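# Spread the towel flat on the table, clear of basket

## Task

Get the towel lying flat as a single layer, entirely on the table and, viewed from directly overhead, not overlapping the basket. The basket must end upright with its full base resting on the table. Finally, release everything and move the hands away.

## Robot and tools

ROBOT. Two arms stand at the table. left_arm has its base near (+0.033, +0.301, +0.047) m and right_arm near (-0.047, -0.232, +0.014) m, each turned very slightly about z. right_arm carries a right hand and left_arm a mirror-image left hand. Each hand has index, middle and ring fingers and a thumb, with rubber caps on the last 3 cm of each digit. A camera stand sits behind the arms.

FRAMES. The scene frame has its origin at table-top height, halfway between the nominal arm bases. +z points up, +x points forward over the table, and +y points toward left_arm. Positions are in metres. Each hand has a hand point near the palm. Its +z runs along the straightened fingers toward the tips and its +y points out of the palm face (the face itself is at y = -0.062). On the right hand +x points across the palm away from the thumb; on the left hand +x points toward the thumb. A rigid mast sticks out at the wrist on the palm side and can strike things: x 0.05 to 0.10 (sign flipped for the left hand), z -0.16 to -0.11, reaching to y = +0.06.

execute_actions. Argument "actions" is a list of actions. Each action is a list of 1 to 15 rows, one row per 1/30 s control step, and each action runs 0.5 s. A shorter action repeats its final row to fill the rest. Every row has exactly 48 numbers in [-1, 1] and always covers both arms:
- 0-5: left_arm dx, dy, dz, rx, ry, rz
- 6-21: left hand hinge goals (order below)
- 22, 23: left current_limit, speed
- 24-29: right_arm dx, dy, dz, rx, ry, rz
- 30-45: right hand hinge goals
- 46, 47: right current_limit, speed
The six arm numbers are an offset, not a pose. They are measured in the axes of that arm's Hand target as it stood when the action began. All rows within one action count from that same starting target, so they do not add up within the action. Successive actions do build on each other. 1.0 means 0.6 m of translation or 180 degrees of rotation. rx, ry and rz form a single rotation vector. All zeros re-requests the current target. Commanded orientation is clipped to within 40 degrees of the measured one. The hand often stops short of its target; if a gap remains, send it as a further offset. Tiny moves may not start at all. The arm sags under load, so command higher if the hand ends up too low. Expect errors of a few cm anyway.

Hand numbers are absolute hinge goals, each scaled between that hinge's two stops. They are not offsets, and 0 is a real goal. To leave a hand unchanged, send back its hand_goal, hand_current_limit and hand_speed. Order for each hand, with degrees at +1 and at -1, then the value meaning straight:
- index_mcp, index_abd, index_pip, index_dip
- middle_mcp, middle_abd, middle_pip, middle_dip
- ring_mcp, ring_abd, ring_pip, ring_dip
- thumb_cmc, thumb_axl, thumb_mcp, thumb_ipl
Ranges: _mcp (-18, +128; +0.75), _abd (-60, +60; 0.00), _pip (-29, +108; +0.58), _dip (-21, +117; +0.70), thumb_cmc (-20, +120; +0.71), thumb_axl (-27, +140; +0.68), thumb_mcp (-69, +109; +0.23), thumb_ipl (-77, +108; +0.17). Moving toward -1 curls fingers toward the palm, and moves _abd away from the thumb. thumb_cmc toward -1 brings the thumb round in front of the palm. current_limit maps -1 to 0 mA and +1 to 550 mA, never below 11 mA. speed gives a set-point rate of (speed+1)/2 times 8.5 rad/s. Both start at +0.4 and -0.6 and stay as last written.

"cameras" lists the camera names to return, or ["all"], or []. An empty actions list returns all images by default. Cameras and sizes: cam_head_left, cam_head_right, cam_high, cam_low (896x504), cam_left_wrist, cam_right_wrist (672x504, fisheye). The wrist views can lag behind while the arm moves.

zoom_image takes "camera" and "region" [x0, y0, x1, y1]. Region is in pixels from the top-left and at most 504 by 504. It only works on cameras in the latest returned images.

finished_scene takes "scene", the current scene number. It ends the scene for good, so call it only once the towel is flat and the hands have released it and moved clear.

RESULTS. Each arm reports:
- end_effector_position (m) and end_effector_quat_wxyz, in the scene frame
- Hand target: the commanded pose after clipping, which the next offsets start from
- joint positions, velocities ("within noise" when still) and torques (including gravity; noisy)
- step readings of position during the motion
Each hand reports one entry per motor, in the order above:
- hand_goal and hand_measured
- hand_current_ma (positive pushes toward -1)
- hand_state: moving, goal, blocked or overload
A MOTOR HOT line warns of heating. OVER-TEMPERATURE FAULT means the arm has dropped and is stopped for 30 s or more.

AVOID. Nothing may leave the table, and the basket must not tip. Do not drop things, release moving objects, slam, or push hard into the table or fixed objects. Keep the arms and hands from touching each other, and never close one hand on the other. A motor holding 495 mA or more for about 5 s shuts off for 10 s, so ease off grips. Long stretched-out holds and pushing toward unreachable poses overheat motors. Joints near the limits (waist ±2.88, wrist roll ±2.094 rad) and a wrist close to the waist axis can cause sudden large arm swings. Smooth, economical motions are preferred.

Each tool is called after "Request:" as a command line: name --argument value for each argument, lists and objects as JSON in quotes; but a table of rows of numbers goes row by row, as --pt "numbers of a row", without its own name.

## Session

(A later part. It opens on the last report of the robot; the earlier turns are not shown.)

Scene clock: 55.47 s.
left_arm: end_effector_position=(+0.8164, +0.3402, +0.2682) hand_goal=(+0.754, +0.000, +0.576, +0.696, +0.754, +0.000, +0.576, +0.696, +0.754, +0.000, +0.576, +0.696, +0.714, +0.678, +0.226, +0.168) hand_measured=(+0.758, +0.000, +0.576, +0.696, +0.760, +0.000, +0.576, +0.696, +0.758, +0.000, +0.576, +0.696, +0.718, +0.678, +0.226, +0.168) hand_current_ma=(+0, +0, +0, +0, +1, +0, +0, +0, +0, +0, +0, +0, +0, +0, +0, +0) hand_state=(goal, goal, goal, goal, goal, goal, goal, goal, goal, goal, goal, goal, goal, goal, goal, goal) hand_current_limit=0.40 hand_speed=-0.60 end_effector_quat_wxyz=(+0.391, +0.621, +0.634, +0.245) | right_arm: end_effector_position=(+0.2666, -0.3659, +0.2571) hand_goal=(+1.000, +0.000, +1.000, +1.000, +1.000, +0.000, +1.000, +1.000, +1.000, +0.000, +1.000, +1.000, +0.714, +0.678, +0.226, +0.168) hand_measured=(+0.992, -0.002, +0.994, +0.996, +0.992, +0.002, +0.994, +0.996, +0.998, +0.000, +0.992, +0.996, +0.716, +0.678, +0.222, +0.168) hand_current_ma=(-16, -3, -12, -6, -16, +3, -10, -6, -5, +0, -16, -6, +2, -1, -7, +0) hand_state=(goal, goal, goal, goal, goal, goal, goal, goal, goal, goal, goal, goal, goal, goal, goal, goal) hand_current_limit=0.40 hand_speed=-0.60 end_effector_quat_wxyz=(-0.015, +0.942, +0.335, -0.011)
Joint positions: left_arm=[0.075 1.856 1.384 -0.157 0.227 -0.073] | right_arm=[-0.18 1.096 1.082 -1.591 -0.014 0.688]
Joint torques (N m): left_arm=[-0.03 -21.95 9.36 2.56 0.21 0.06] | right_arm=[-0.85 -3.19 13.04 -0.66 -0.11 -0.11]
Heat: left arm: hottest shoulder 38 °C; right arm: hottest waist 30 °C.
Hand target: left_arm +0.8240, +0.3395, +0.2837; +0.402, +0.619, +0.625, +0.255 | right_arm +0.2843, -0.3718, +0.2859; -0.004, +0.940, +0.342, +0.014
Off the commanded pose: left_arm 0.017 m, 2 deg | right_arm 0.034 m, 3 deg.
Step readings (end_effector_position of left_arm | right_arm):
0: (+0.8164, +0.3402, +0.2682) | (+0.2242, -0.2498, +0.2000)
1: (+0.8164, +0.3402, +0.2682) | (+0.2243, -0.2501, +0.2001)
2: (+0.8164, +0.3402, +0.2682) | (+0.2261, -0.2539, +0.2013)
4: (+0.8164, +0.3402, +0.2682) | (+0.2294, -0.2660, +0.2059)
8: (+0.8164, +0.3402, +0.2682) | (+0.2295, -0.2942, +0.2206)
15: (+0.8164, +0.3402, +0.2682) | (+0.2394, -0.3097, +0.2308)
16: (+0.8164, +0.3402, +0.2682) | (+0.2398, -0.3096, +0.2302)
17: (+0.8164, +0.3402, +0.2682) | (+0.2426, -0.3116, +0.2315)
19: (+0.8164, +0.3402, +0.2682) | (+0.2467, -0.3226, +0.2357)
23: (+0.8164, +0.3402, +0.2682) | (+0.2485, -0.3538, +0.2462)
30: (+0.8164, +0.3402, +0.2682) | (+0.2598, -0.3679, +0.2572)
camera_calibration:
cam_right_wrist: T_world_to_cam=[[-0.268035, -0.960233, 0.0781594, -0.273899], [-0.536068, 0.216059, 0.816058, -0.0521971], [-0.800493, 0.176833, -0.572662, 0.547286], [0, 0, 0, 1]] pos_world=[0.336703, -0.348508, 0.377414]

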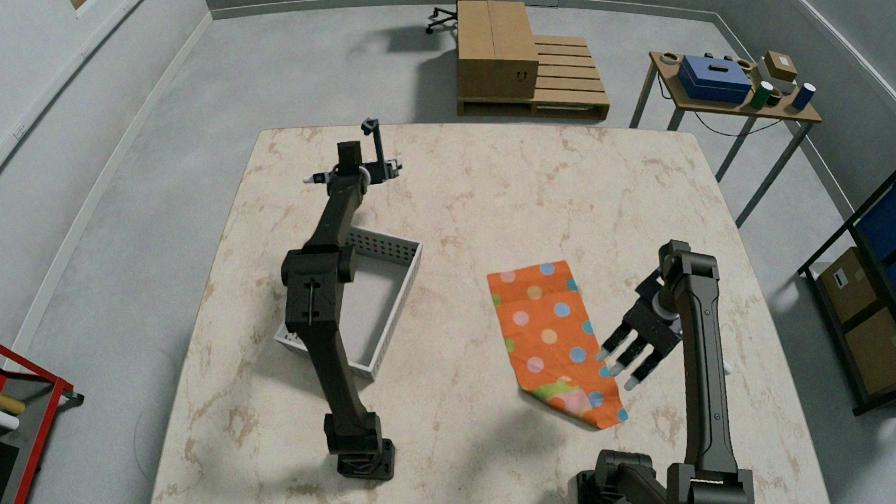

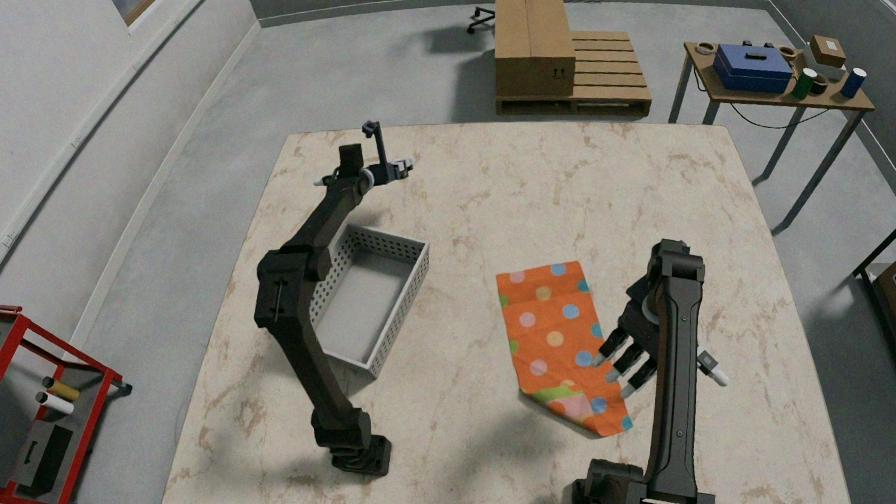

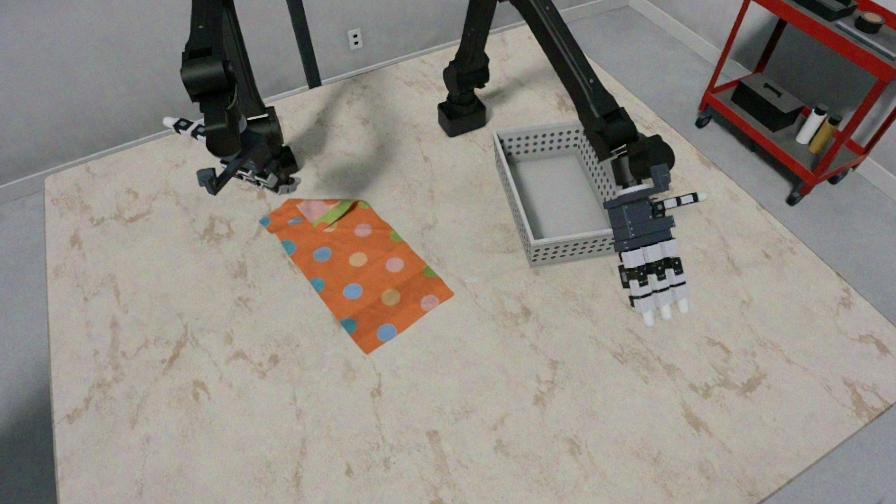

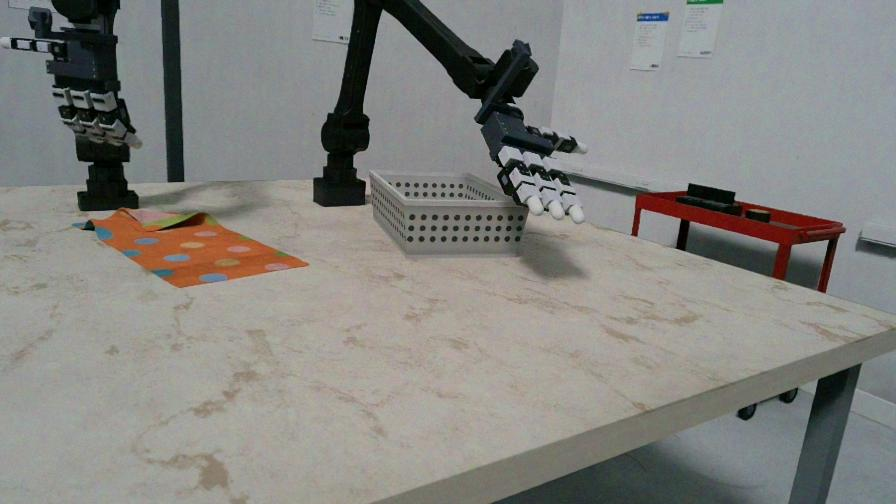

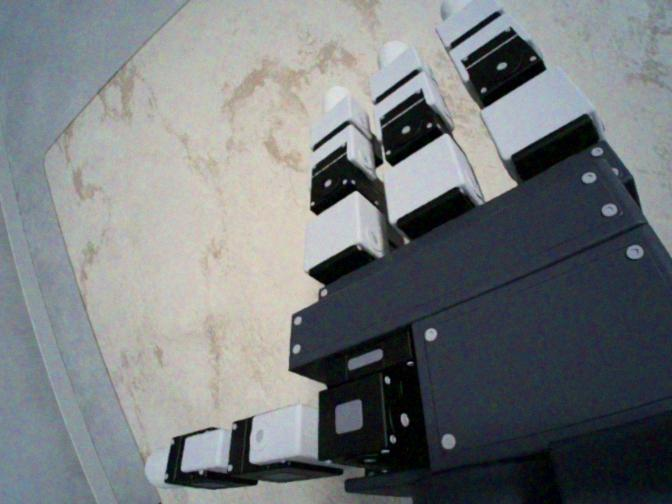

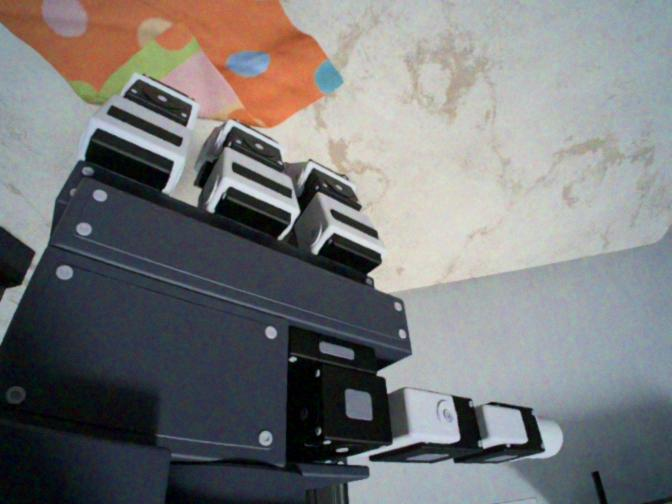

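Request:
execute_actions --actions '[[[0,0,0,0,0,0,0.754,0,0.576,0.696,0.754,0,0.576,0.696,0.754,0,0.576,0.696,0.714,0.678,0.226,0.168,0.4,-0.6,0.094,-0.008,0.018,0,0,-0.139,-0.5,0,-0.5,-0.2,1,0,1,1,1,0,1,1,0.714,0.678,0.226,0.168,0.4,-0.6]],[[0,0,0,0,0,0,0.754,0,0.576,0.696,0.754,0,0.576,0.696,0.754,0,0.576,0.696,0.714,0.678,0.226,0.168,0.4,-0.6,0.119,0.018,0.037,0,0,-0.139,-0.5,0,-0.5,-0.2,1,0,1,1,1,0,1,1,0.714,0.678,0.226,0.168,0.4,-0.6]],[[0,0,0,0,0,0,0.754,0,0.576,0.696,0.754,0,0.576,0.696,0.754,0,0.576,0.696,0.714,0.678,0.226,0.168,0.4,-0.6,0.1,0.067,0.037,0,0,0,-0.5,0,-0.5,-0.2,1,0,1,1,1,0,1,1,0.714,0.678,0.226,0.168,0.4,-0.6]],[[0,0,0,0,0,0,0.754,0,0.576,0.696,0.754,0,0.576,0.696,0.754,0,0.576,0.696,0.714,0.678,0.226,0.168,0.4,-0.6,0.078,0.06,0.037,0,0,0,-0.5,0,-0.5,-0.2,1,0,1,1,1,0,1,1,0.714,0.678,0.226,0.168,0.4,-0.6]]]' --cameras '["all"]'

Scene clock: 60.30 s.
left_arm: end_effector_position=(+0.8164, +0.3402, +0.2682) hand_goal=(+0.754, +0.000, +0.576, +0.696, +0.754, +0.000, +0.576, +0.696, +0.754, +0.000, +0.576, +0.696, +0.714, +0.678, +0.226, +0.168) hand_measured=(+0.758, +0.000, +0.576, +0.696, +0.760, +0.000, +0.576, +0.696, +0.758, +0.000, +0.576, +0.696, +0.718, +0.678, +0.226, +0.168) hand_current_ma=(+0, +0, +0, +0, +1, +0, +0, +0, +0, +0, +0, +0, +0, +0, +0, +0) hand_state=(goal, goal, goal, goal, goal, goal, goal, goal, goal, goal, goal, goal, goal, goal, goal, goal) hand_current_limit=0.40 hand_speed=-0.60 end_effector_quat_wxyz=(+0.391, +0.621, +0.634, +0.245) | right_arm: end_effector_position=(+0.4151, -0.1642, +0.1835) hand_goal=(-0.500, +0.000, -0.500, -0.200, +1.000, +0.000, +1.000, +1.000, +1.000, +0.000, +1.000, +1.000, +0.714, +0.678, +0.226, +0.168) hand_measured=(-0.484, -0.002, -0.496, -0.198, +0.994, +0.002, +0.994, +0.996, +0.996, +0.000, +0.994, +0.996, +0.714, +0.678, +0.222, +0.168) hand_current_ma=(+43, -2, +6, +4, -14, +1, -10, -6, -8, +0, -12, -6, +1, -1, -8, +0) hand_state=(goal, goal, goal, goal, goal, goal, goal, goal, goal, goal, goal, goal, goal, goal, goal, goal) hand_current_limit=0.40 hand_speed=-0.60 end_effector_quat_wxyz=(-0.024, +0.698, +0.715, -0.017)
Joint positions: left_arm=[0.075 1.856 1.384 -0.157 0.227 -0.073] | right_arm=[0.241 1.415 1.168 -1.379 -0.022 0.197]
Joint torques (N m): left_arm=[-0.38 -21.54 9.39 2.45 0.21 0.08] | right_arm=[-0.32 -7.53 12.49 0.35 0.16 0.16]
Heat: left arm: hottest shoulder 38 °C; right arm: hottest waist 30 °C.
Hand target: left_arm +0.8240, +0.3395, +0.2837; +0.402, +0.619, +0.625, +0.255 | right_arm +0.4421, -0.1635, +0.2157; +0.002, +0.707, +0.707, +0.014
Off the commanded pose: left_arm 0.017 m, 2 deg | right_arm 0.042 m, 5 deg.
Step readings (end_effector_position of left_arm | right_arm):
0: (+0.8164, +0.3402, +0.2682) | (+0.2666, -0.3659, +0.2571)
1: (+0.8164, +0.3402, +0.2682) | (+0.2666, -0.3659, +0.2571)
2: (+0.8164, +0.3402, +0.2682) | (+0.2682, -0.3654, +0.2572)
4: (+0.8164, +0.3402, +0.2682) | (+0.2744, -0.3605, +0.2577)
8: (+0.8164, +0.3402, +0.2682) | (+0.2900, -0.3378, +0.2560)
15: (+0.8164, +0.3402, +0.2682) | (+0.3002, -0.3288, +0.2506)
16: (+0.8164, +0.3402, +0.2682) | (+0.3007, -0.3286, +0.2500)
17: (+0.8164, +0.3402, +0.2682) | (+0.3033, -0.3276, +0.2498)
19: (+0.8164, +0.3402, +0.2682) | (+0.3124, -0.3204, +0.2499)
23: (+0.8164, +0.3402, +0.2682) | (+0.3329, -0.2853, +0.2450)
30: (+0.8164, +0.3402, +0.2682) | (+0.3447, -0.2705, +0.2350)
31: (+0.8164, +0.3402, +0.2682) | (+0.3449, -0.2703, +0.2344)
32: (+0.8164, +0.3402, +0.2682) | (+0.3466, -0.2691, +0.2330)
34: (+0.8164, +0.3402, +0.2682) | (+0.3532, -0.2615, +0.2290)
38: (+0.8164, +0.3402, +0.2682) | (+0.3689, -0.2170, +0.2097)
45: (+0.8164, +0.3402, +0.2682) | (+0.3750, -0.2062, +0.1974)
46: (+0.8164, +0.3402, +0.2682) | (+0.3760, -0.2070, +0.1988)
47: (+0.8164, +0.3402, +0.2682) | (+0.3782, -0.2079, +0.2004)
49: (+0.8164, +0.3402, +0.2682) | (+0.3877, -0.2056, +0.2024)
53: (+0.8164, +0.3402, +0.2682) | (+0.4098, -0.1752, +0.1945)
60: (+0.8164, +0.3402, +0.2682) | (+0.4130, -0.1621, +0.1808)
camera_calibration:
cam_right_wrist: T_world_to_cam=[[0.595351, -0.802067, 0.0473814, -0.361517], [-0.479972, -0.307738, 0.821538, -0.0664708], [-0.644347, -0.511845, -0.568182, 0.409635], [0, 0, 0, 1]] pos_world=[0.447273, -0.100746, 0.304485]

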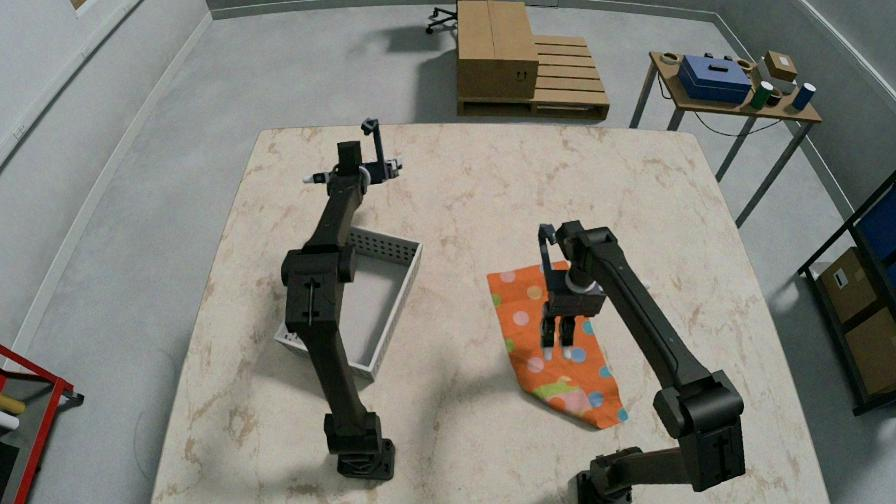

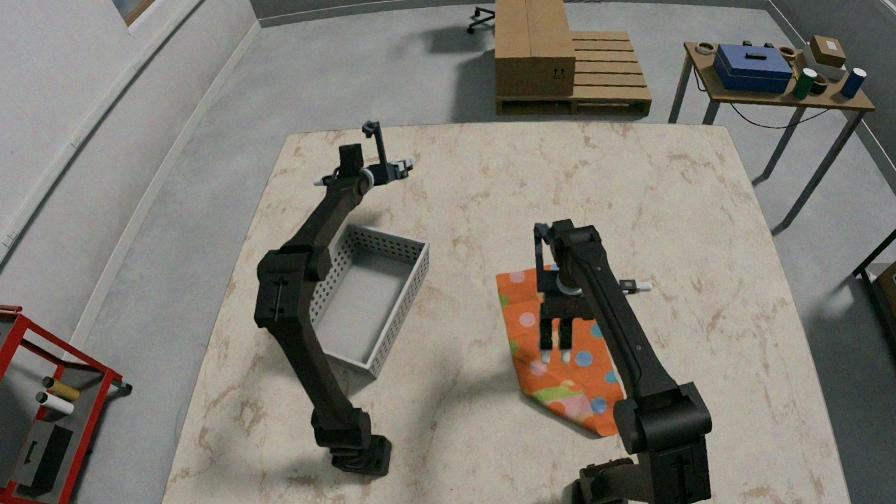

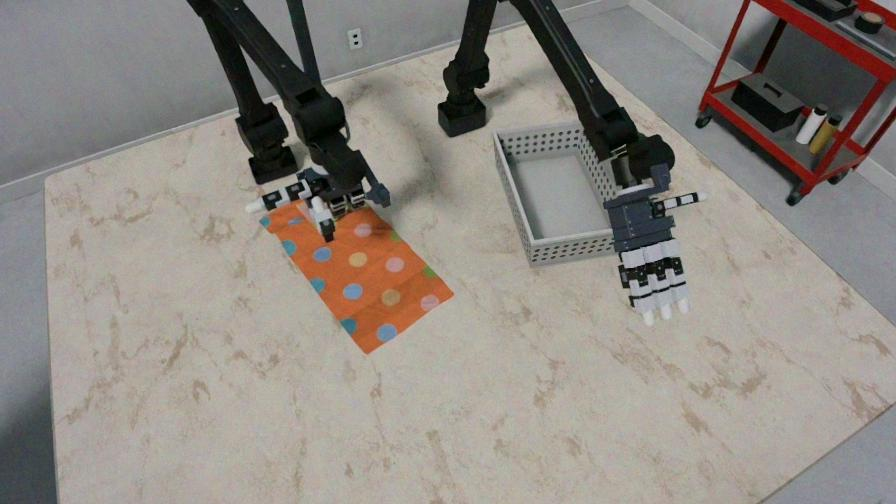

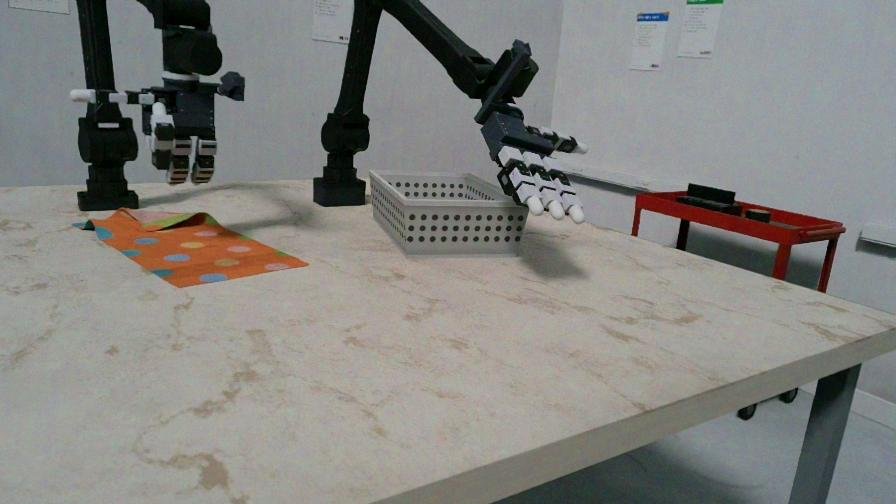

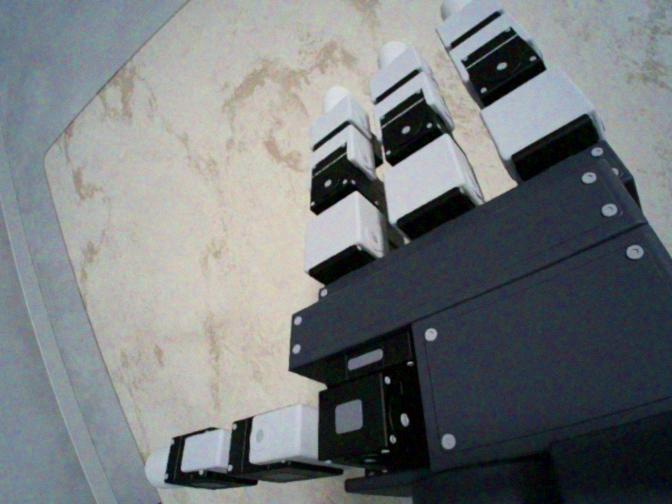

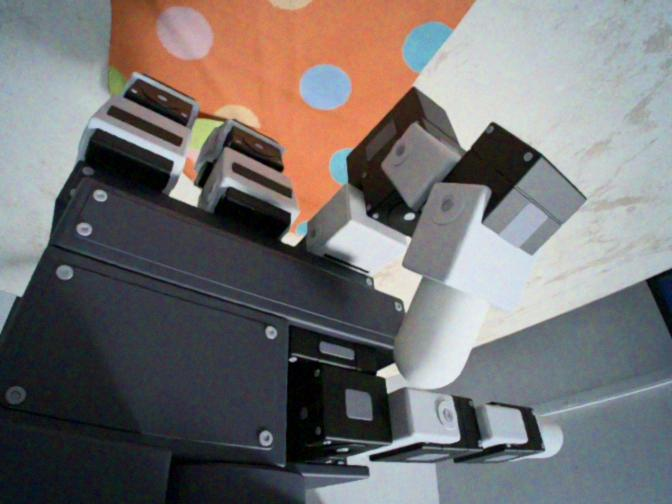

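Request:
execute_actions --actions '[[[0,0,0,0,0,0,0.754,0,0.576,0.696,0.754,0,0.576,0.696,0.754,0,0.576,0.696,0.714,0.678,0.226,0.168,0.4,-0.6,0.0,0.02,0.05,0,0,0,-0.5,0,-0.5,-0.2,1,0,1,1,1,0,1,1,0.714,0.678,0.226,0.168,0.4,-0.6]],[[0,0,0,0,0,0,0.754,0,0.576,0.696,0.754,0,0.576,0.696,0.754,0,0.576,0.696,0.714,0.678,0.226,0.168,0.4,-0.6,0,-0.01,0.06,0,0,0,-0.5,0,-0.5,-0.2,1,0,1,1,1,0,1,1,0.714,0.678,0.226,0.168,0.4,-0.6]],[[0,0,0,0,0,0,0.754,0,0.576,0.696,0.754,0,0.576,0.696,0.754,0,0.576,0.696,0.714,0.678,0.226,0.168,0.4,-0.6,0,-0.01,0.06,0,0,0,-0.5,0,-0.5,-0.2,1,0,1,1,1,0,1,1,0.714,0.678,0.226,0.168,0.4,-0.6]]]' --cameras '["cam_head_left","cam_high","cam_low","cam_right_wrist"]'

Request:
zoom_image --camera "cam_low" --region '[60, 160, 250, 270]'

Request:
zoom_image --camera "cam_head_left" --region '[490, 310, 650, 430]'

Scene clock: 63.40 s.
left_arm: end_effector_position=(+0.8164, +0.3402, +0.2682) hand_goal=(+0.754, +0.000, +0.576, +0.696, +0.754, +0.000, +0.576, +0.696, +0.754, +0.000, +0.576, +0.696, +0.714, +0.678, +0.226, +0.168) hand_measured=(+0.758, +0.000, +0.576, +0.696, +0.760, +0.000, +0.576, +0.696, +0.758, +0.000, +0.576, +0.696, +0.718, +0.678, +0.226, +0.168) hand_current_ma=(+0, +0, +0, +0, +1, +0, +0, +0, +0, +0, +0, +0, +0, +0, +0, +0) hand_state=(goal, goal, goal, goal, goal, goal, goal, goal, goal, goal, goal, goal, goal, goal, goal, goal) hand_current_limit=0.40 hand_speed=-0.60 end_effector_quat_wxyz=(+0.391, +0.621, +0.634, +0.245) | right_arm: end_effector_position=(+0.4395, -0.1593, +0.1126) hand_goal=(-0.500, +0.000, -0.500, -0.200, +1.000, +0.000, +1.000, +1.000, +1.000, +0.000, +1.000, +1.000, +0.714, +0.678, +0.226, +0.168) hand_measured=(-0.484, -0.002, -0.496, -0.198, +0.994, +0.002, +0.994, +0.996, +0.996, +0.000, +0.994, +0.996, +0.714, +0.678, +0.222, +0.168) hand_current_ma=(+42, -2, +6, +4, -14, +1, -10, -6, -8, +0, -12, -6, +1, -1, -8, +0) hand_state=(goal, goal, goal, goal, goal, goal, goal, goal, goal, goal, goal, goal, goal, goal, goal, goal) hand_current_limit=0.40 hand_speed=-0.60 end_effector_quat_wxyz=(-0.007, +0.700, +0.714, +0.009)
Joint positions: left_arm=[0.075 1.856 1.384 -0.157 0.227 -0.073] | right_arm=[0.241 1.509 1.058 -1.112 -0.021 0.2]
Joint torques (N m): left_arm=[-0.5 -22.01 9.33 2.5 0.21 0.07] | right_arm=[-0.03 -8.06 7.15 0.84 0.2 0.14]
Heat: left arm: hottest shoulder 38 °C; right arm: hottest waist 30 °C.
Hand target: left_arm +0.8240, +0.3395, +0.2837; +0.402, +0.619, +0.625, +0.255 | right_arm +0.4445, -0.1618, +0.1137; +0.002, +0.707, +0.707, +0.014
Off the commanded pose: left_arm 0.017 m, 2 deg | right_arm 0.006 m, 2 deg.
Step readings (end_effector_position of left_arm | right_arm):
0: (+0.8164, +0.3402, +0.2682) | (+0.4151, -0.1642, +0.1835)
1: (+0.8164, +0.3402, +0.2682) | (+0.4151, -0.1642, +0.1835)
2: (+0.8164, +0.3402, +0.2682) | (+0.4163, -0.1640, +0.1838)
4: (+0.8164, +0.3402, +0.2682) | (+0.4214, -0.1628, +0.1824)
8: (+0.8164, +0.3402, +0.2682) | (+0.4309, -0.1607, +0.1731)
15: (+0.8164, +0.3402, +0.2682) | (+0.4336, -0.1601, +0.1652)
16: (+0.8164, +0.3402, +0.2682) | (+0.4339, -0.1600, +0.1653)
17: (+0.8164, +0.3402, +0.2682) | (+0.4358, -0.1596, +0.1659)
19: (+0.8164, +0.3402, +0.2682) | (+0.4420, -0.1582, +0.1673)
23: (+0.8164, +0.3402, +0.2682) | (+0.4472, -0.1570, +0.1620)
30: (+0.8164, +0.3402, +0.2682) | (+0.4441, -0.1577, +0.1505)
31: (+0.8164, +0.3402, +0.2682) | (+0.4445, -0.1576, +0.1506)
32: (+0.8164, +0.3402, +0.2682) | (+0.4454, -0.1574, +0.1494)
34: (+0.8164, +0.3402, +0.2682) | (+0.4463, -0.1574, +0.1440)
38: (+0.8164, +0.3402, +0.2682) | (+0.4387, -0.1591, +0.1224)
45: (+0.8164, +0.3402, +0.2682) | (+0.4387, -0.1592, +0.1123)
camera_calibration:
cam_right_wrist: T_world_to_cam=[[0.589153, -0.80462, 0.0740681, -0.369374], [-0.530503, -0.316034, 0.786568, 0.0299534], [-0.60948, -0.502702, -0.613045, 0.378748], [0, 0, 0, 1]] pos_world=[0.464347, -0.0973417, 0.235988]
Images, in order (width x height): cam_head_left 896x504, cam_high 896x504, cam_low 896x504, cam_right_wrist 672x504.

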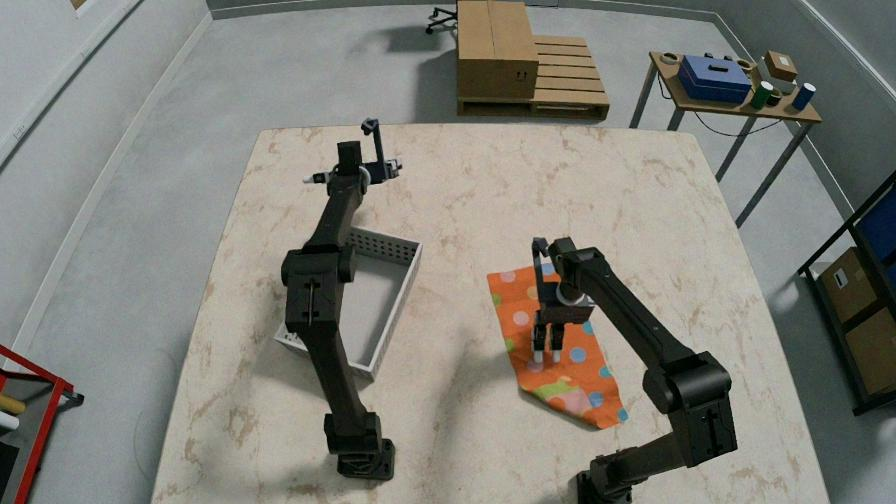

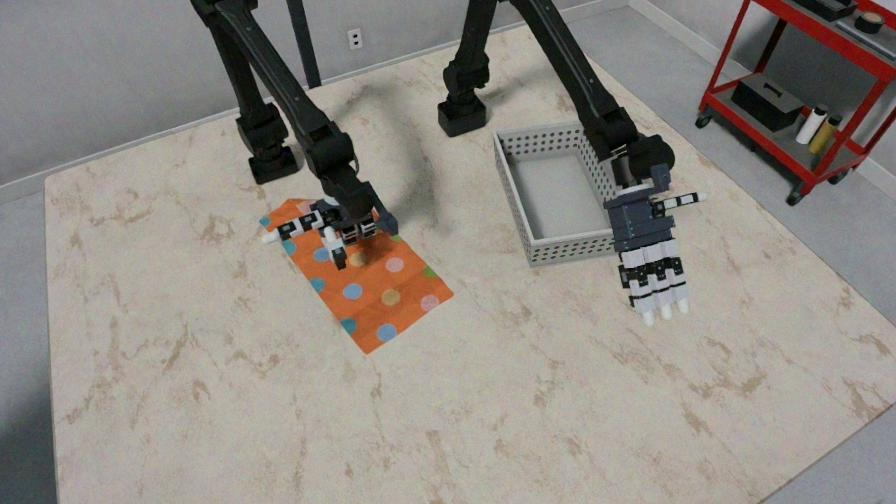

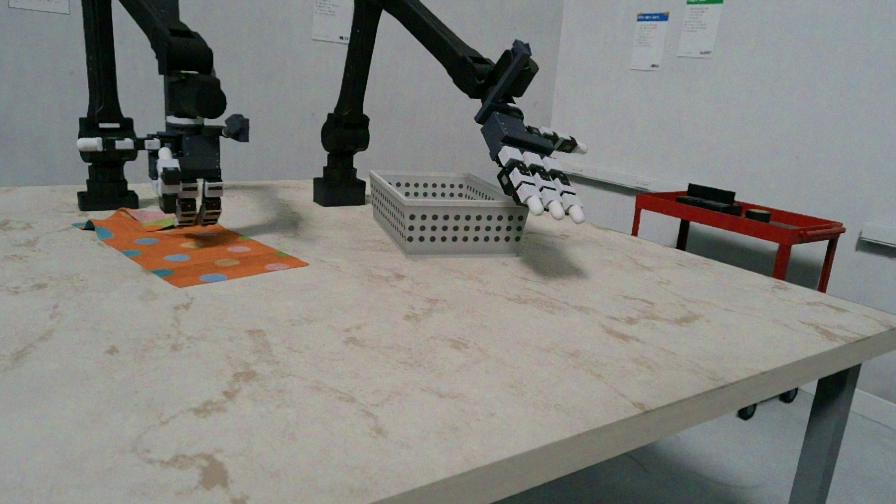

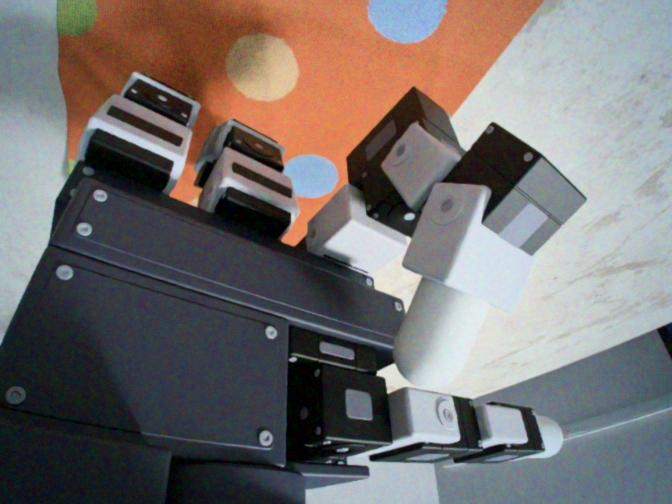

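Scaled by 2.653 from the camera's 896x504 image, which has a finer 1280x720 frame.

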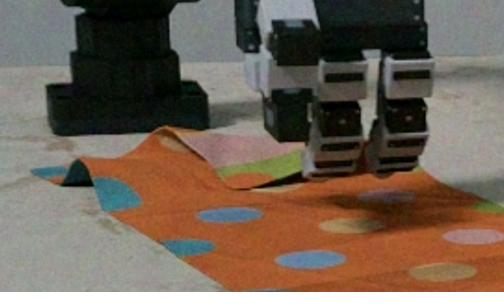

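Scaled by 3.150 from the camera's 896x504 image, which has a finer 1280x720 frame.

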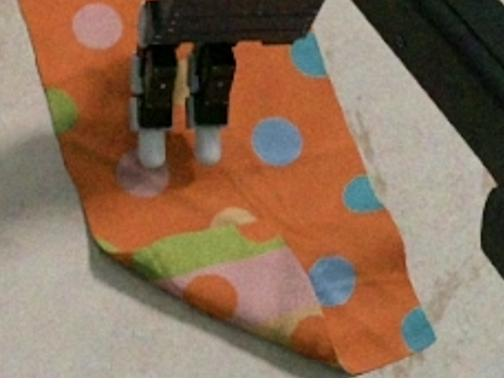

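Request:
execute_actions --actions '[[[0,0,0,0,0,0,0.754,0,0.576,0.696,0.754,0,0.576,0.696,0.754,0,0.576,0.696,0.714,0.678,0.226,0.168,0.4,-0.6,-0.0167,0,0.0333,0,0,0,-0.5,0,-0.5,-0.2,1,0,1,1,1,0,1,1,0.714,0.678,0.226,0.168,0.4,-0.6]]]' --cameras '["cam_head_left","cam_low"]'

Request:
zoom_image --camera "cam_low" --region '[60, 160, 250, 270]'

Request:
zoom_image --camera "cam_head_left" --region '[490, 310, 650, 430]'

Scene clock: 65.27 s.
left_arm: end_effector_position=(+0.8164, +0.3402, +0.2682) hand_goal=(+0.754, +0.000, +0.576, +0.696, +0.754, +0.000, +0.576, +0.696, +0.754, +0.000, +0.576, +0.696, +0.714, +0.678, +0.226, +0.168) hand_measured=(+0.758, +0.000, +0.576, +0.696, +0.760, +0.000, +0.576, +0.696, +0.758, +0.000, +0.576, +0.696, +0.718, +0.678, +0.226, +0.168) hand_current_ma=(+0, +0, +0, +0, +1, +0, +0, +0, +0, +0, +0, +0, +0, +0, +0, +0) hand_state=(goal, goal, goal, goal, goal, goal, goal, goal, goal, goal, goal, goal, goal, goal, goal, goal) hand_current_limit=0.40 hand_speed=-0.60 end_effector_quat_wxyz=(+0.391, +0.621, +0.634, +0.245) | right_arm: end_effector_position=(+0.4399, -0.1648, +0.0961) hand_goal=(-0.500, +0.000, -0.500, -0.200, +1.000, +0.000, +1.000, +1.000, +1.000, +0.000, +1.000, +1.000, +0.714, +0.678, +0.226, +0.168) hand_measured=(-0.484, -0.002, -0.496, -0.198, +1.000, -0.002, +1.000, +1.000, +0.998, +0.000, +1.000, +1.000, +0.714, +0.678, +0.222, +0.168) hand_current_ma=(+42, -1, +6, +4, +0, -2, +0, +0, -2, +0, +0, +0, +1, -1, -8, +0) hand_state=(goal, goal, goal, goal, goal, goal, goal, goal, goal, goal, goal, goal, goal, goal, goal, goal) hand_current_limit=0.40 hand_speed=-0.60 end_effector_quat_wxyz=(-0.005, +0.704, +0.710, +0.011)
Joint positions: left_arm=[0.075 1.856 1.384 -0.157 0.227 -0.073] | right_arm=[0.23 1.526 1.027 -1.059 -0.021 0.204]
Joint torques (N m): left_arm=[-0.15 -22.24 9.33 2.52 0.2 0.06] | right_arm=[-0.85 -7.71 6.69 0.92 0.16 -0.08]
Heat: left arm: hottest shoulder 38 °C; right arm: hottest waist 30 °C.
Hand target: left_arm +0.8240, +0.3395, +0.2837; +0.402, +0.619, +0.625, +0.255 | right_arm +0.4449, -0.1715, +0.0936; +0.002, +0.707, +0.707, +0.014
Off the commanded pose: left_arm 0.017 m, 2 deg | right_arm 0.009 m, 1 deg.
Step readings (end_effector_position of left_arm | right_arm):
0: (+0.8164, +0.3402, +0.2682) | (+0.4395, -0.1593, +0.1126)
1: (+0.8164, +0.3402, +0.2682) | (+0.4395, -0.1593, +0.1126)
2: (+0.8164, +0.3402, +0.2682) | (+0.4398, -0.1592, +0.1118)
4: (+0.8164, +0.3402, +0.2682) | (+0.4413, -0.1589, +0.1098)
8: (+0.8164, +0.3402, +0.2682) | (+0.4400, -0.1615, +0.1010)
15: (+0.8164, +0.3402, +0.2682) | (+0.4396, -0.1669, +0.0960)
Images, in order (width x height): cam_head_left 896x504, cam_low 896x504.

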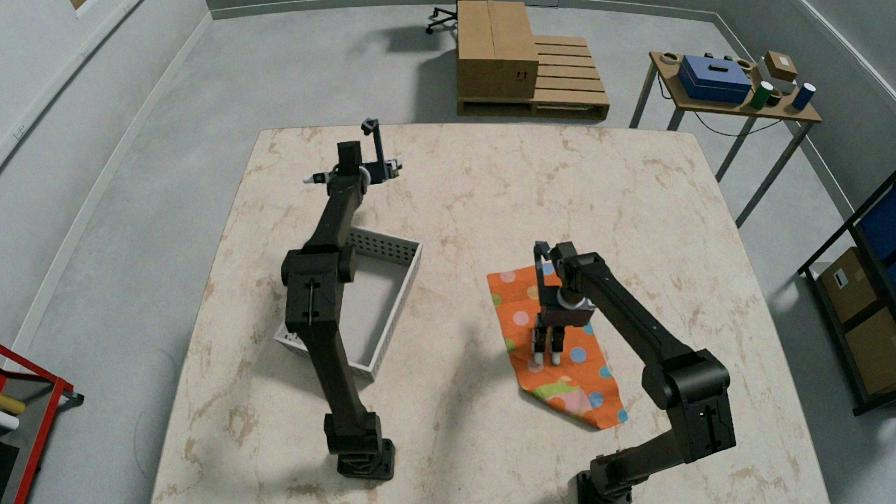

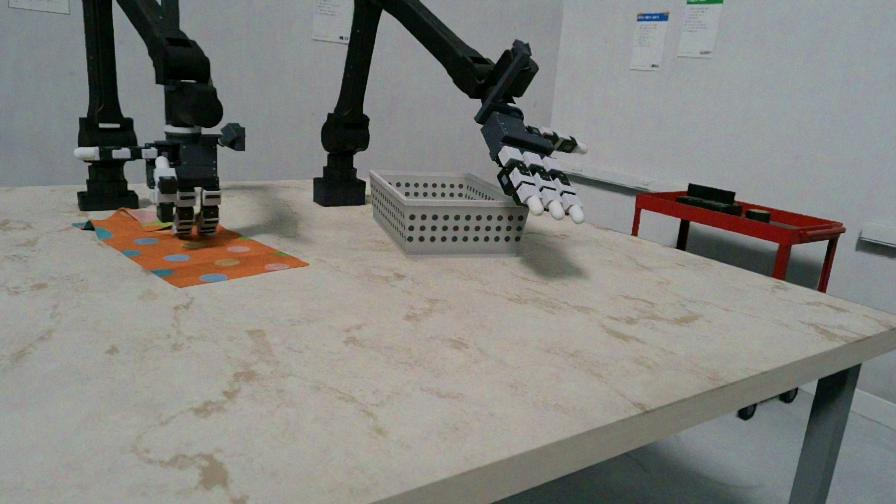

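Scaled by 2.653 from the camera's 896x504 image, which has a finer 1280x720 frame.

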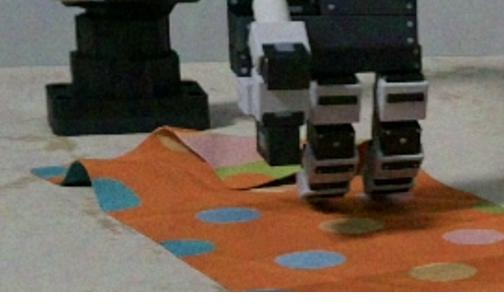

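Scaled by 3.150 from the camera's 896x504 image, which has a finer 1280x720 frame.

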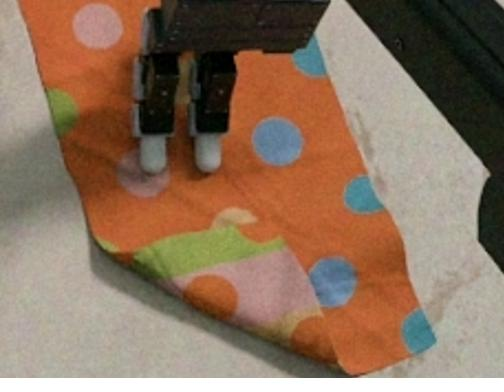

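Request:
execute_actions --actions '[[[0,0,0,0,0,0,0.754,0,0.576,0.696,0.754,0,0.576,0.696,0.754,0,0.576,0.696,0.714,0.678,0.226,0.168,0.4,-0.6,0,-0.035,-0.002,0,0,0,-0.5,0,-0.5,-0.2,1,0,1,1,1,0,1,1,0.714,0.678,0.226,0.168,0.4,-0.6]],[[0,0,0,0,0,0,0.754,0,0.576,0.696,0.754,0,0.576,0.696,0.754,0,0.576,0.696,0.714,0.678,0.226,0.168,0.4,-0.6,0,-0.035,0,0,0,0,-0.5,0,-0.5,-0.2,1,0,1,1,1,0,1,1,0.714,0.678,0.226,0.168,0.4,-0.6]]]' --cameras '["cam_head_left","cam_low","cam_high"]'

Request:
zoom_image --camera "cam_low" --region '[60, 160, 250, 270]'

Request:
zoom_image --camera "cam_head_left" --region '[490, 310, 650, 430]'

Scene clock: 67.10 s.
left_arm: end_effector_position=(+0.8164, +0.3402, +0.2682) hand_goal=(+0.754, +0.000, +0.576, +0.696, +0.754, +0.000, +0.576, +0.696, +0.754, +0.000, +0.576, +0.696, +0.714, +0.678, +0.226, +0.168) hand_measured=(+0.758, +0.000, +0.576, +0.696, +0.760, +0.000, +0.576, +0.696, +0.758, +0.000, +0.576, +0.696, +0.718, +0.678, +0.226, +0.168) hand_current_ma=(+0, +0, +0, +0, +1, +0, +0, +0, +0, +0, +0, +0, +0, +0, +0, +0) hand_state=(goal, goal, goal, goal, goal, goal, goal, goal, goal, goal, goal, goal, goal, goal, goal, goal) hand_current_limit=0.40 hand_speed=-0.60 end_effector_quat_wxyz=(+0.391, +0.621, +0.634, +0.245) | right_arm: end_effector_position=(+0.4084, -0.1758, +0.0965) hand_goal=(-0.500, +0.000, -0.500, -0.200, +1.000, +0.000, +1.000, +1.000, +1.000, +0.000, +1.000, +1.000, +0.714, +0.678, +0.226, +0.168) hand_measured=(-0.484, -0.002, -0.496, -0.198, +1.000, -0.004, +1.000, +1.000, +1.000, +0.000, +1.000, +1.000, +0.714, +0.678, +0.222, +0.168) hand_current_ma=(+42, -1, +5, +4, +0, -7, +0, +0, -1, +0, +0, +0, +1, -1, -8, +0) hand_state=(goal, goal, goal, goal, goal, goal, goal, goal, goal, goal, goal, goal, goal, goal, goal, goal) hand_current_limit=0.40 hand_speed=-0.60 end_effector_quat_wxyz=(-0.002, +0.710, +0.704, +0.016)
Joint positions: left_arm=[0.075 1.856 1.384 -0.157 0.227 -0.073] | right_arm=[0.222 1.438 0.929 -1.036 -0.021 0.211]
Joint torques (N m): left_arm=[-0.44 -21.95 9.36 2.58 0.21 0.08] | right_arm=[0.85 -7.53 5.63 0.38 0.18 0.13]
Heat: left arm: hottest shoulder 38 °C; right arm: hottest waist 30 °C.
Hand target: left_arm +0.8240, +0.3395, +0.2837; +0.402, +0.619, +0.625, +0.255 | right_arm +0.4029, -0.1715, +0.0938; +0.002, +0.707, +0.707, +0.014
Off the commanded pose: left_arm 0.017 m, 2 deg | right_arm 0.007 m, 1 deg.
Step readings (end_effector_position of left_arm | right_arm):
0: (+0.8164, +0.3402, +0.2682) | (+0.4399, -0.1648, +0.0961)
1: (+0.8164, +0.3402, +0.2682) | (+0.4399, -0.1648, +0.0961)
2: (+0.8164, +0.3402, +0.2682) | (+0.4390, -0.1650, +0.0957)
4: (+0.8164, +0.3402, +0.2682) | (+0.4382, -0.1665, +0.0965)
8: (+0.8164, +0.3402, +0.2682) | (+0.4311, -0.1702, +0.0975)
15: (+0.8164, +0.3402, +0.2682) | (+0.4282, -0.1716, +0.0970)
16: (+0.8164, +0.3402, +0.2682) | (+0.4276, -0.1717, +0.0964)
17: (+0.8164, +0.3402, +0.2682) | (+0.4278, -0.1717, +0.0967)
19: (+0.8164, +0.3402, +0.2682) | (+0.4260, -0.1720, +0.0991)
23: (+0.8164, +0.3402, +0.2682) | (+0.4104, -0.1754, +0.0962)
30: (+0.8164, +0.3402, +0.2682) | (+0.4084, -0.1758, +0.0965)
Images, in order (width x height): cam_head_left 896x504, cam_high 896x504, cam_low 896x504.

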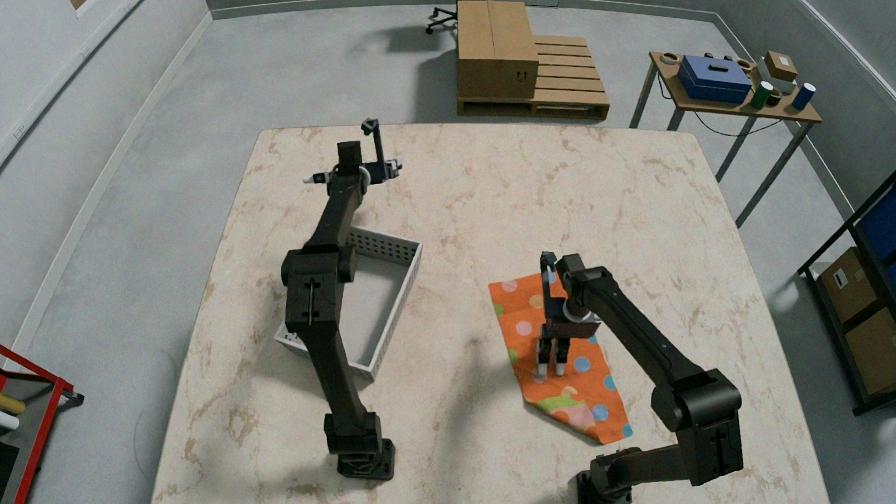

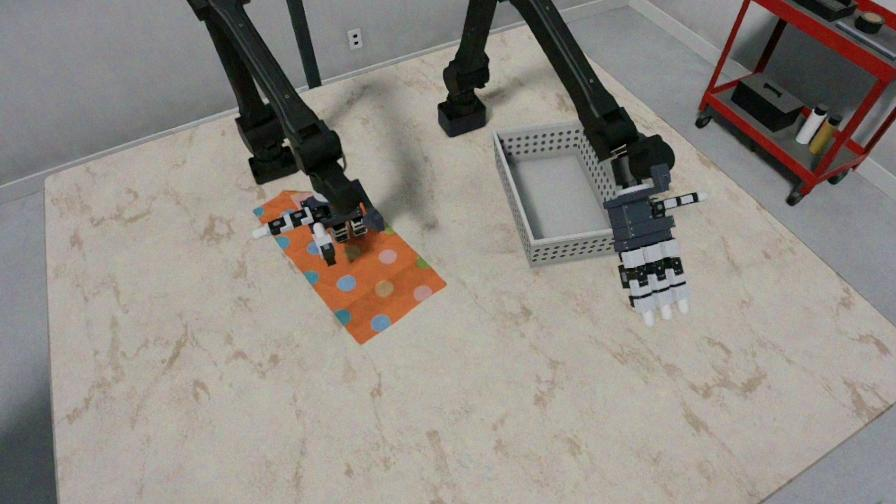

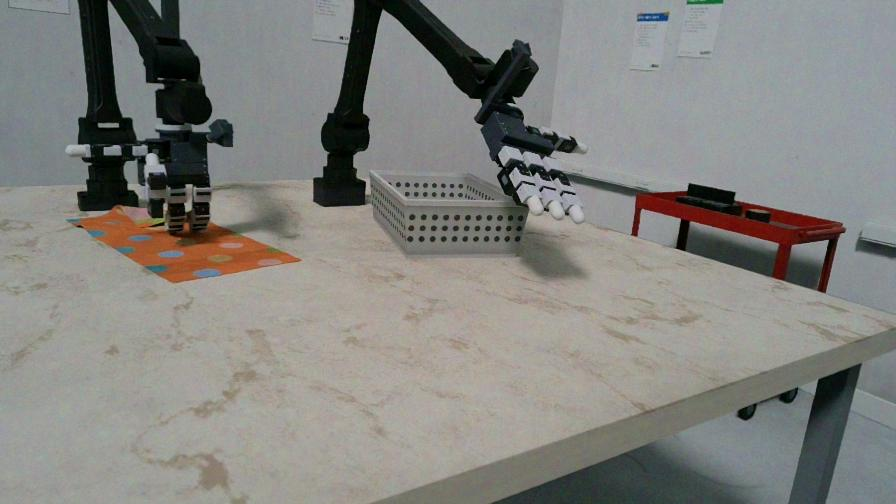

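Scaled by 2.653 from the camera's 896x504 image, which has a finer 1280x720 frame.

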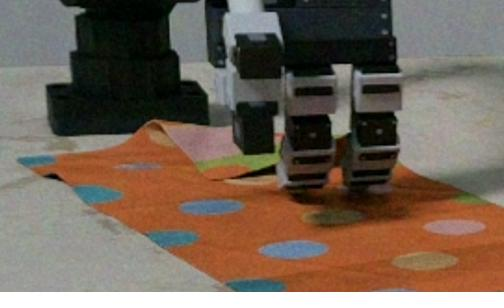

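Scaled by 3.150 from the camera's 896x504 image, which has a finer 1280x720 frame.

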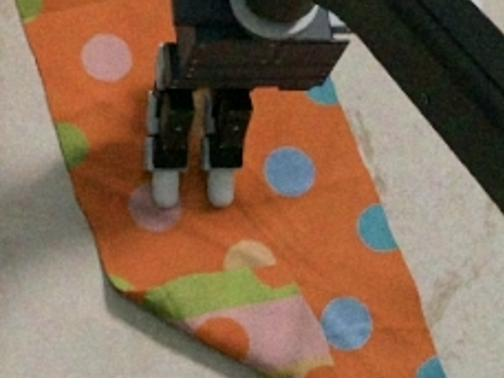

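Request:
execute_actions --actions '[[[0,0,0,0,0,0,0.754,0,0.576,0.696,0.754,0,0.576,0.696,0.754,0,0.576,0.696,0.714,0.678,0.226,0.168,0.4,-0.6,0,0.0,-0.03,0,0,0,-0.5,0,-0.5,-0.2,1,0,1,1,1,0,1,1,0.714,0.678,0.226,0.168,0.4,-0.6]]]' --cameras '["cam_head_left","cam_low"]'

Request:
zoom_image --camera "cam_low" --region '[60, 160, 250, 270]'

Request:
zoom_image --camera "cam_head_left" --region '[490, 330, 650, 450]'

Scene clock: 68.33 s.
left_arm: end_effector_position=(+0.8164, +0.3402, +0.2682) hand_goal=(+0.754, +0.000, +0.576, +0.696, +0.754, +0.000, +0.576, +0.696, +0.754, +0.000, +0.576, +0.696, +0.714, +0.678, +0.226, +0.168) hand_measured=(+0.758, +0.000, +0.576, +0.696, +0.760, +0.000, +0.576, +0.696, +0.758, +0.000, +0.576, +0.696, +0.718, +0.678, +0.226, +0.168) hand_current_ma=(+0, +0, +0, +0, +1, +0, +0, +0, +0, +0, +0, +0, +0, +0, +0, +0) hand_state=(goal, goal, goal, goal, goal, goal, goal, goal, goal, goal, goal, goal, goal, goal, goal, goal) hand_current_limit=0.40 hand_speed=-0.60 end_effector_quat_wxyz=(+0.391, +0.621, +0.634, +0.245) | right_arm: end_effector_position=(+0.4002, -0.1775, +0.1001) hand_goal=(-0.500, +0.000, -0.500, -0.200, +1.000, +0.000, +1.000, +1.000, +1.000, +0.000, +1.000, +1.000, +0.714, +0.678, +0.226, +0.168) hand_measured=(-0.484, -0.002, -0.496, -0.198, +0.998, -0.004, +1.000, +1.000, +0.998, +0.000, +1.000, +1.000, +0.714, +0.678, +0.222, +0.168) hand_current_ma=(+42, -1, +5, +4, -4, -5, +0, +0, -4, +0, +0, +0, +1, -1, -8, +0) hand_state=(goal, goal, goal, goal, goal, goal, goal, goal, goal, goal, goal, goal, goal, goal, goal, goal) hand_current_limit=0.40 hand_speed=-0.60 end_effector_quat_wxyz=(-0.007, +0.710, +0.704, +0.007)
Joint positions: left_arm=[0.075 1.856 1.384 -0.157 0.227 -0.073] | right_arm=[0.222 1.423 0.929 -1.073 -0.021 0.211]
Joint torques (N m): left_arm=[-0.67 -22.3 9.39 2.51 0.2 0.07] | right_arm=[0.97 -8.12 7.61 -0.35 0.18 0.13]
Heat: left arm: hottest shoulder 38 °C; right arm: hottest waist 30 °C.
Hand target: left_arm +0.8240, +0.3395, +0.2837; +0.402, +0.619, +0.625, +0.255 | right_arm +0.4025, -0.1718, +0.1118; +0.002, +0.707, +0.707, +0.014
Off the commanded pose: left_arm 0.017 m, 2 deg | right_arm 0.013 m, 1 deg.
Step readings (end_effector_position of left_arm | right_arm):
0: (+0.8164, +0.3402, +0.2682) | (+0.4084, -0.1758, +0.0965)
1: (+0.8164, +0.3402, +0.2682) | (+0.4084, -0.1758, +0.0965)
2: (+0.8164, +0.3402, +0.2682) | (+0.4085, -0.1758, +0.0972)
4: (+0.8164, +0.3402, +0.2682) | (+0.4068, -0.1761, +0.0978)
8: (+0.8164, +0.3402, +0.2682) | (+0.4022, -0.1770, +0.0989)
15: (+0.8164, +0.3402, +0.2682) | (+0.4006, -0.1774, +0.1002)
Images, in order (width x height): cam_head_left 896x504, cam_low 896x504.

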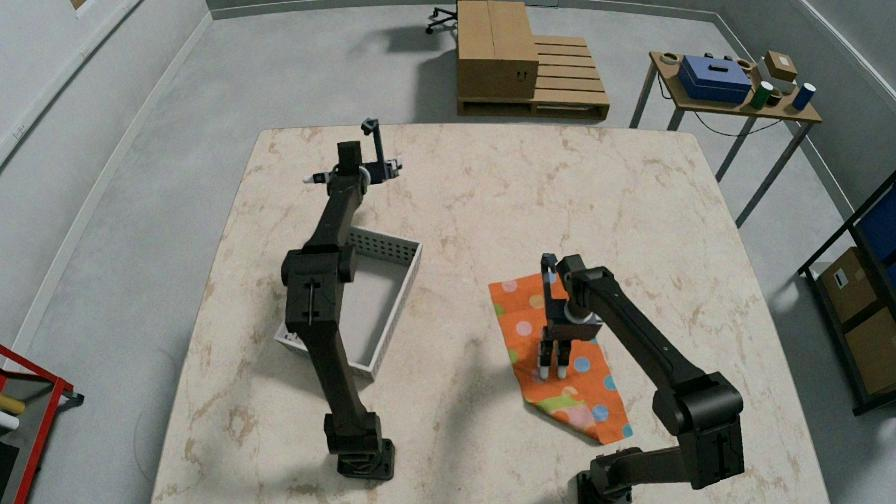

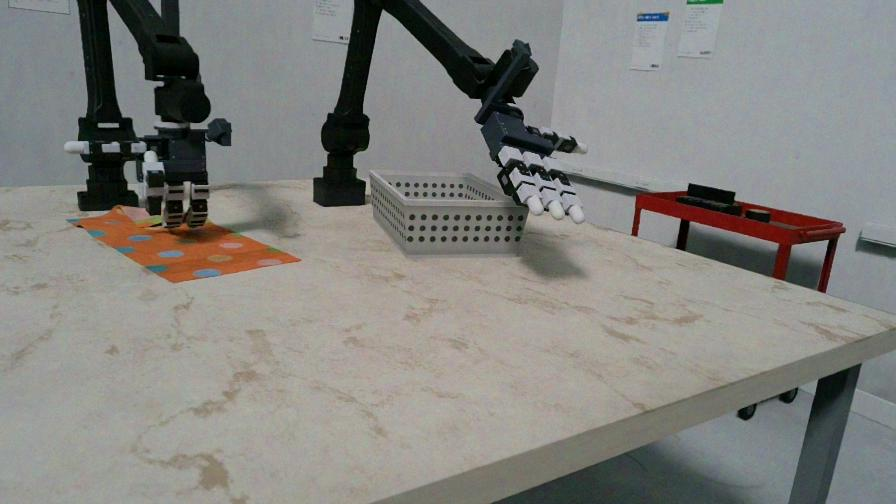

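Scaled by 2.653 from the camera's 896x504 image, which has a finer 1280x720 frame.

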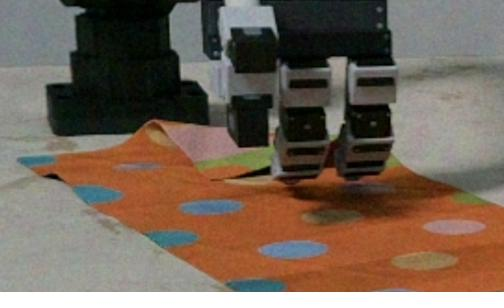

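Scaled by 3.150 from the camera's 896x504 image, which has a finer 1280x720 frame.

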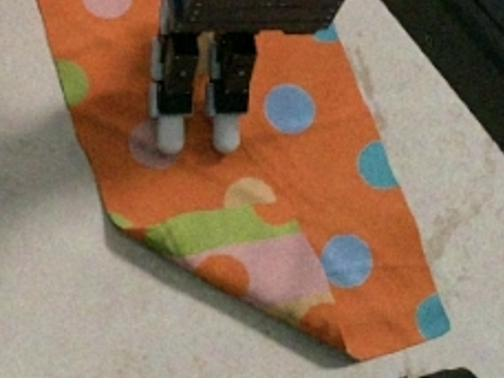

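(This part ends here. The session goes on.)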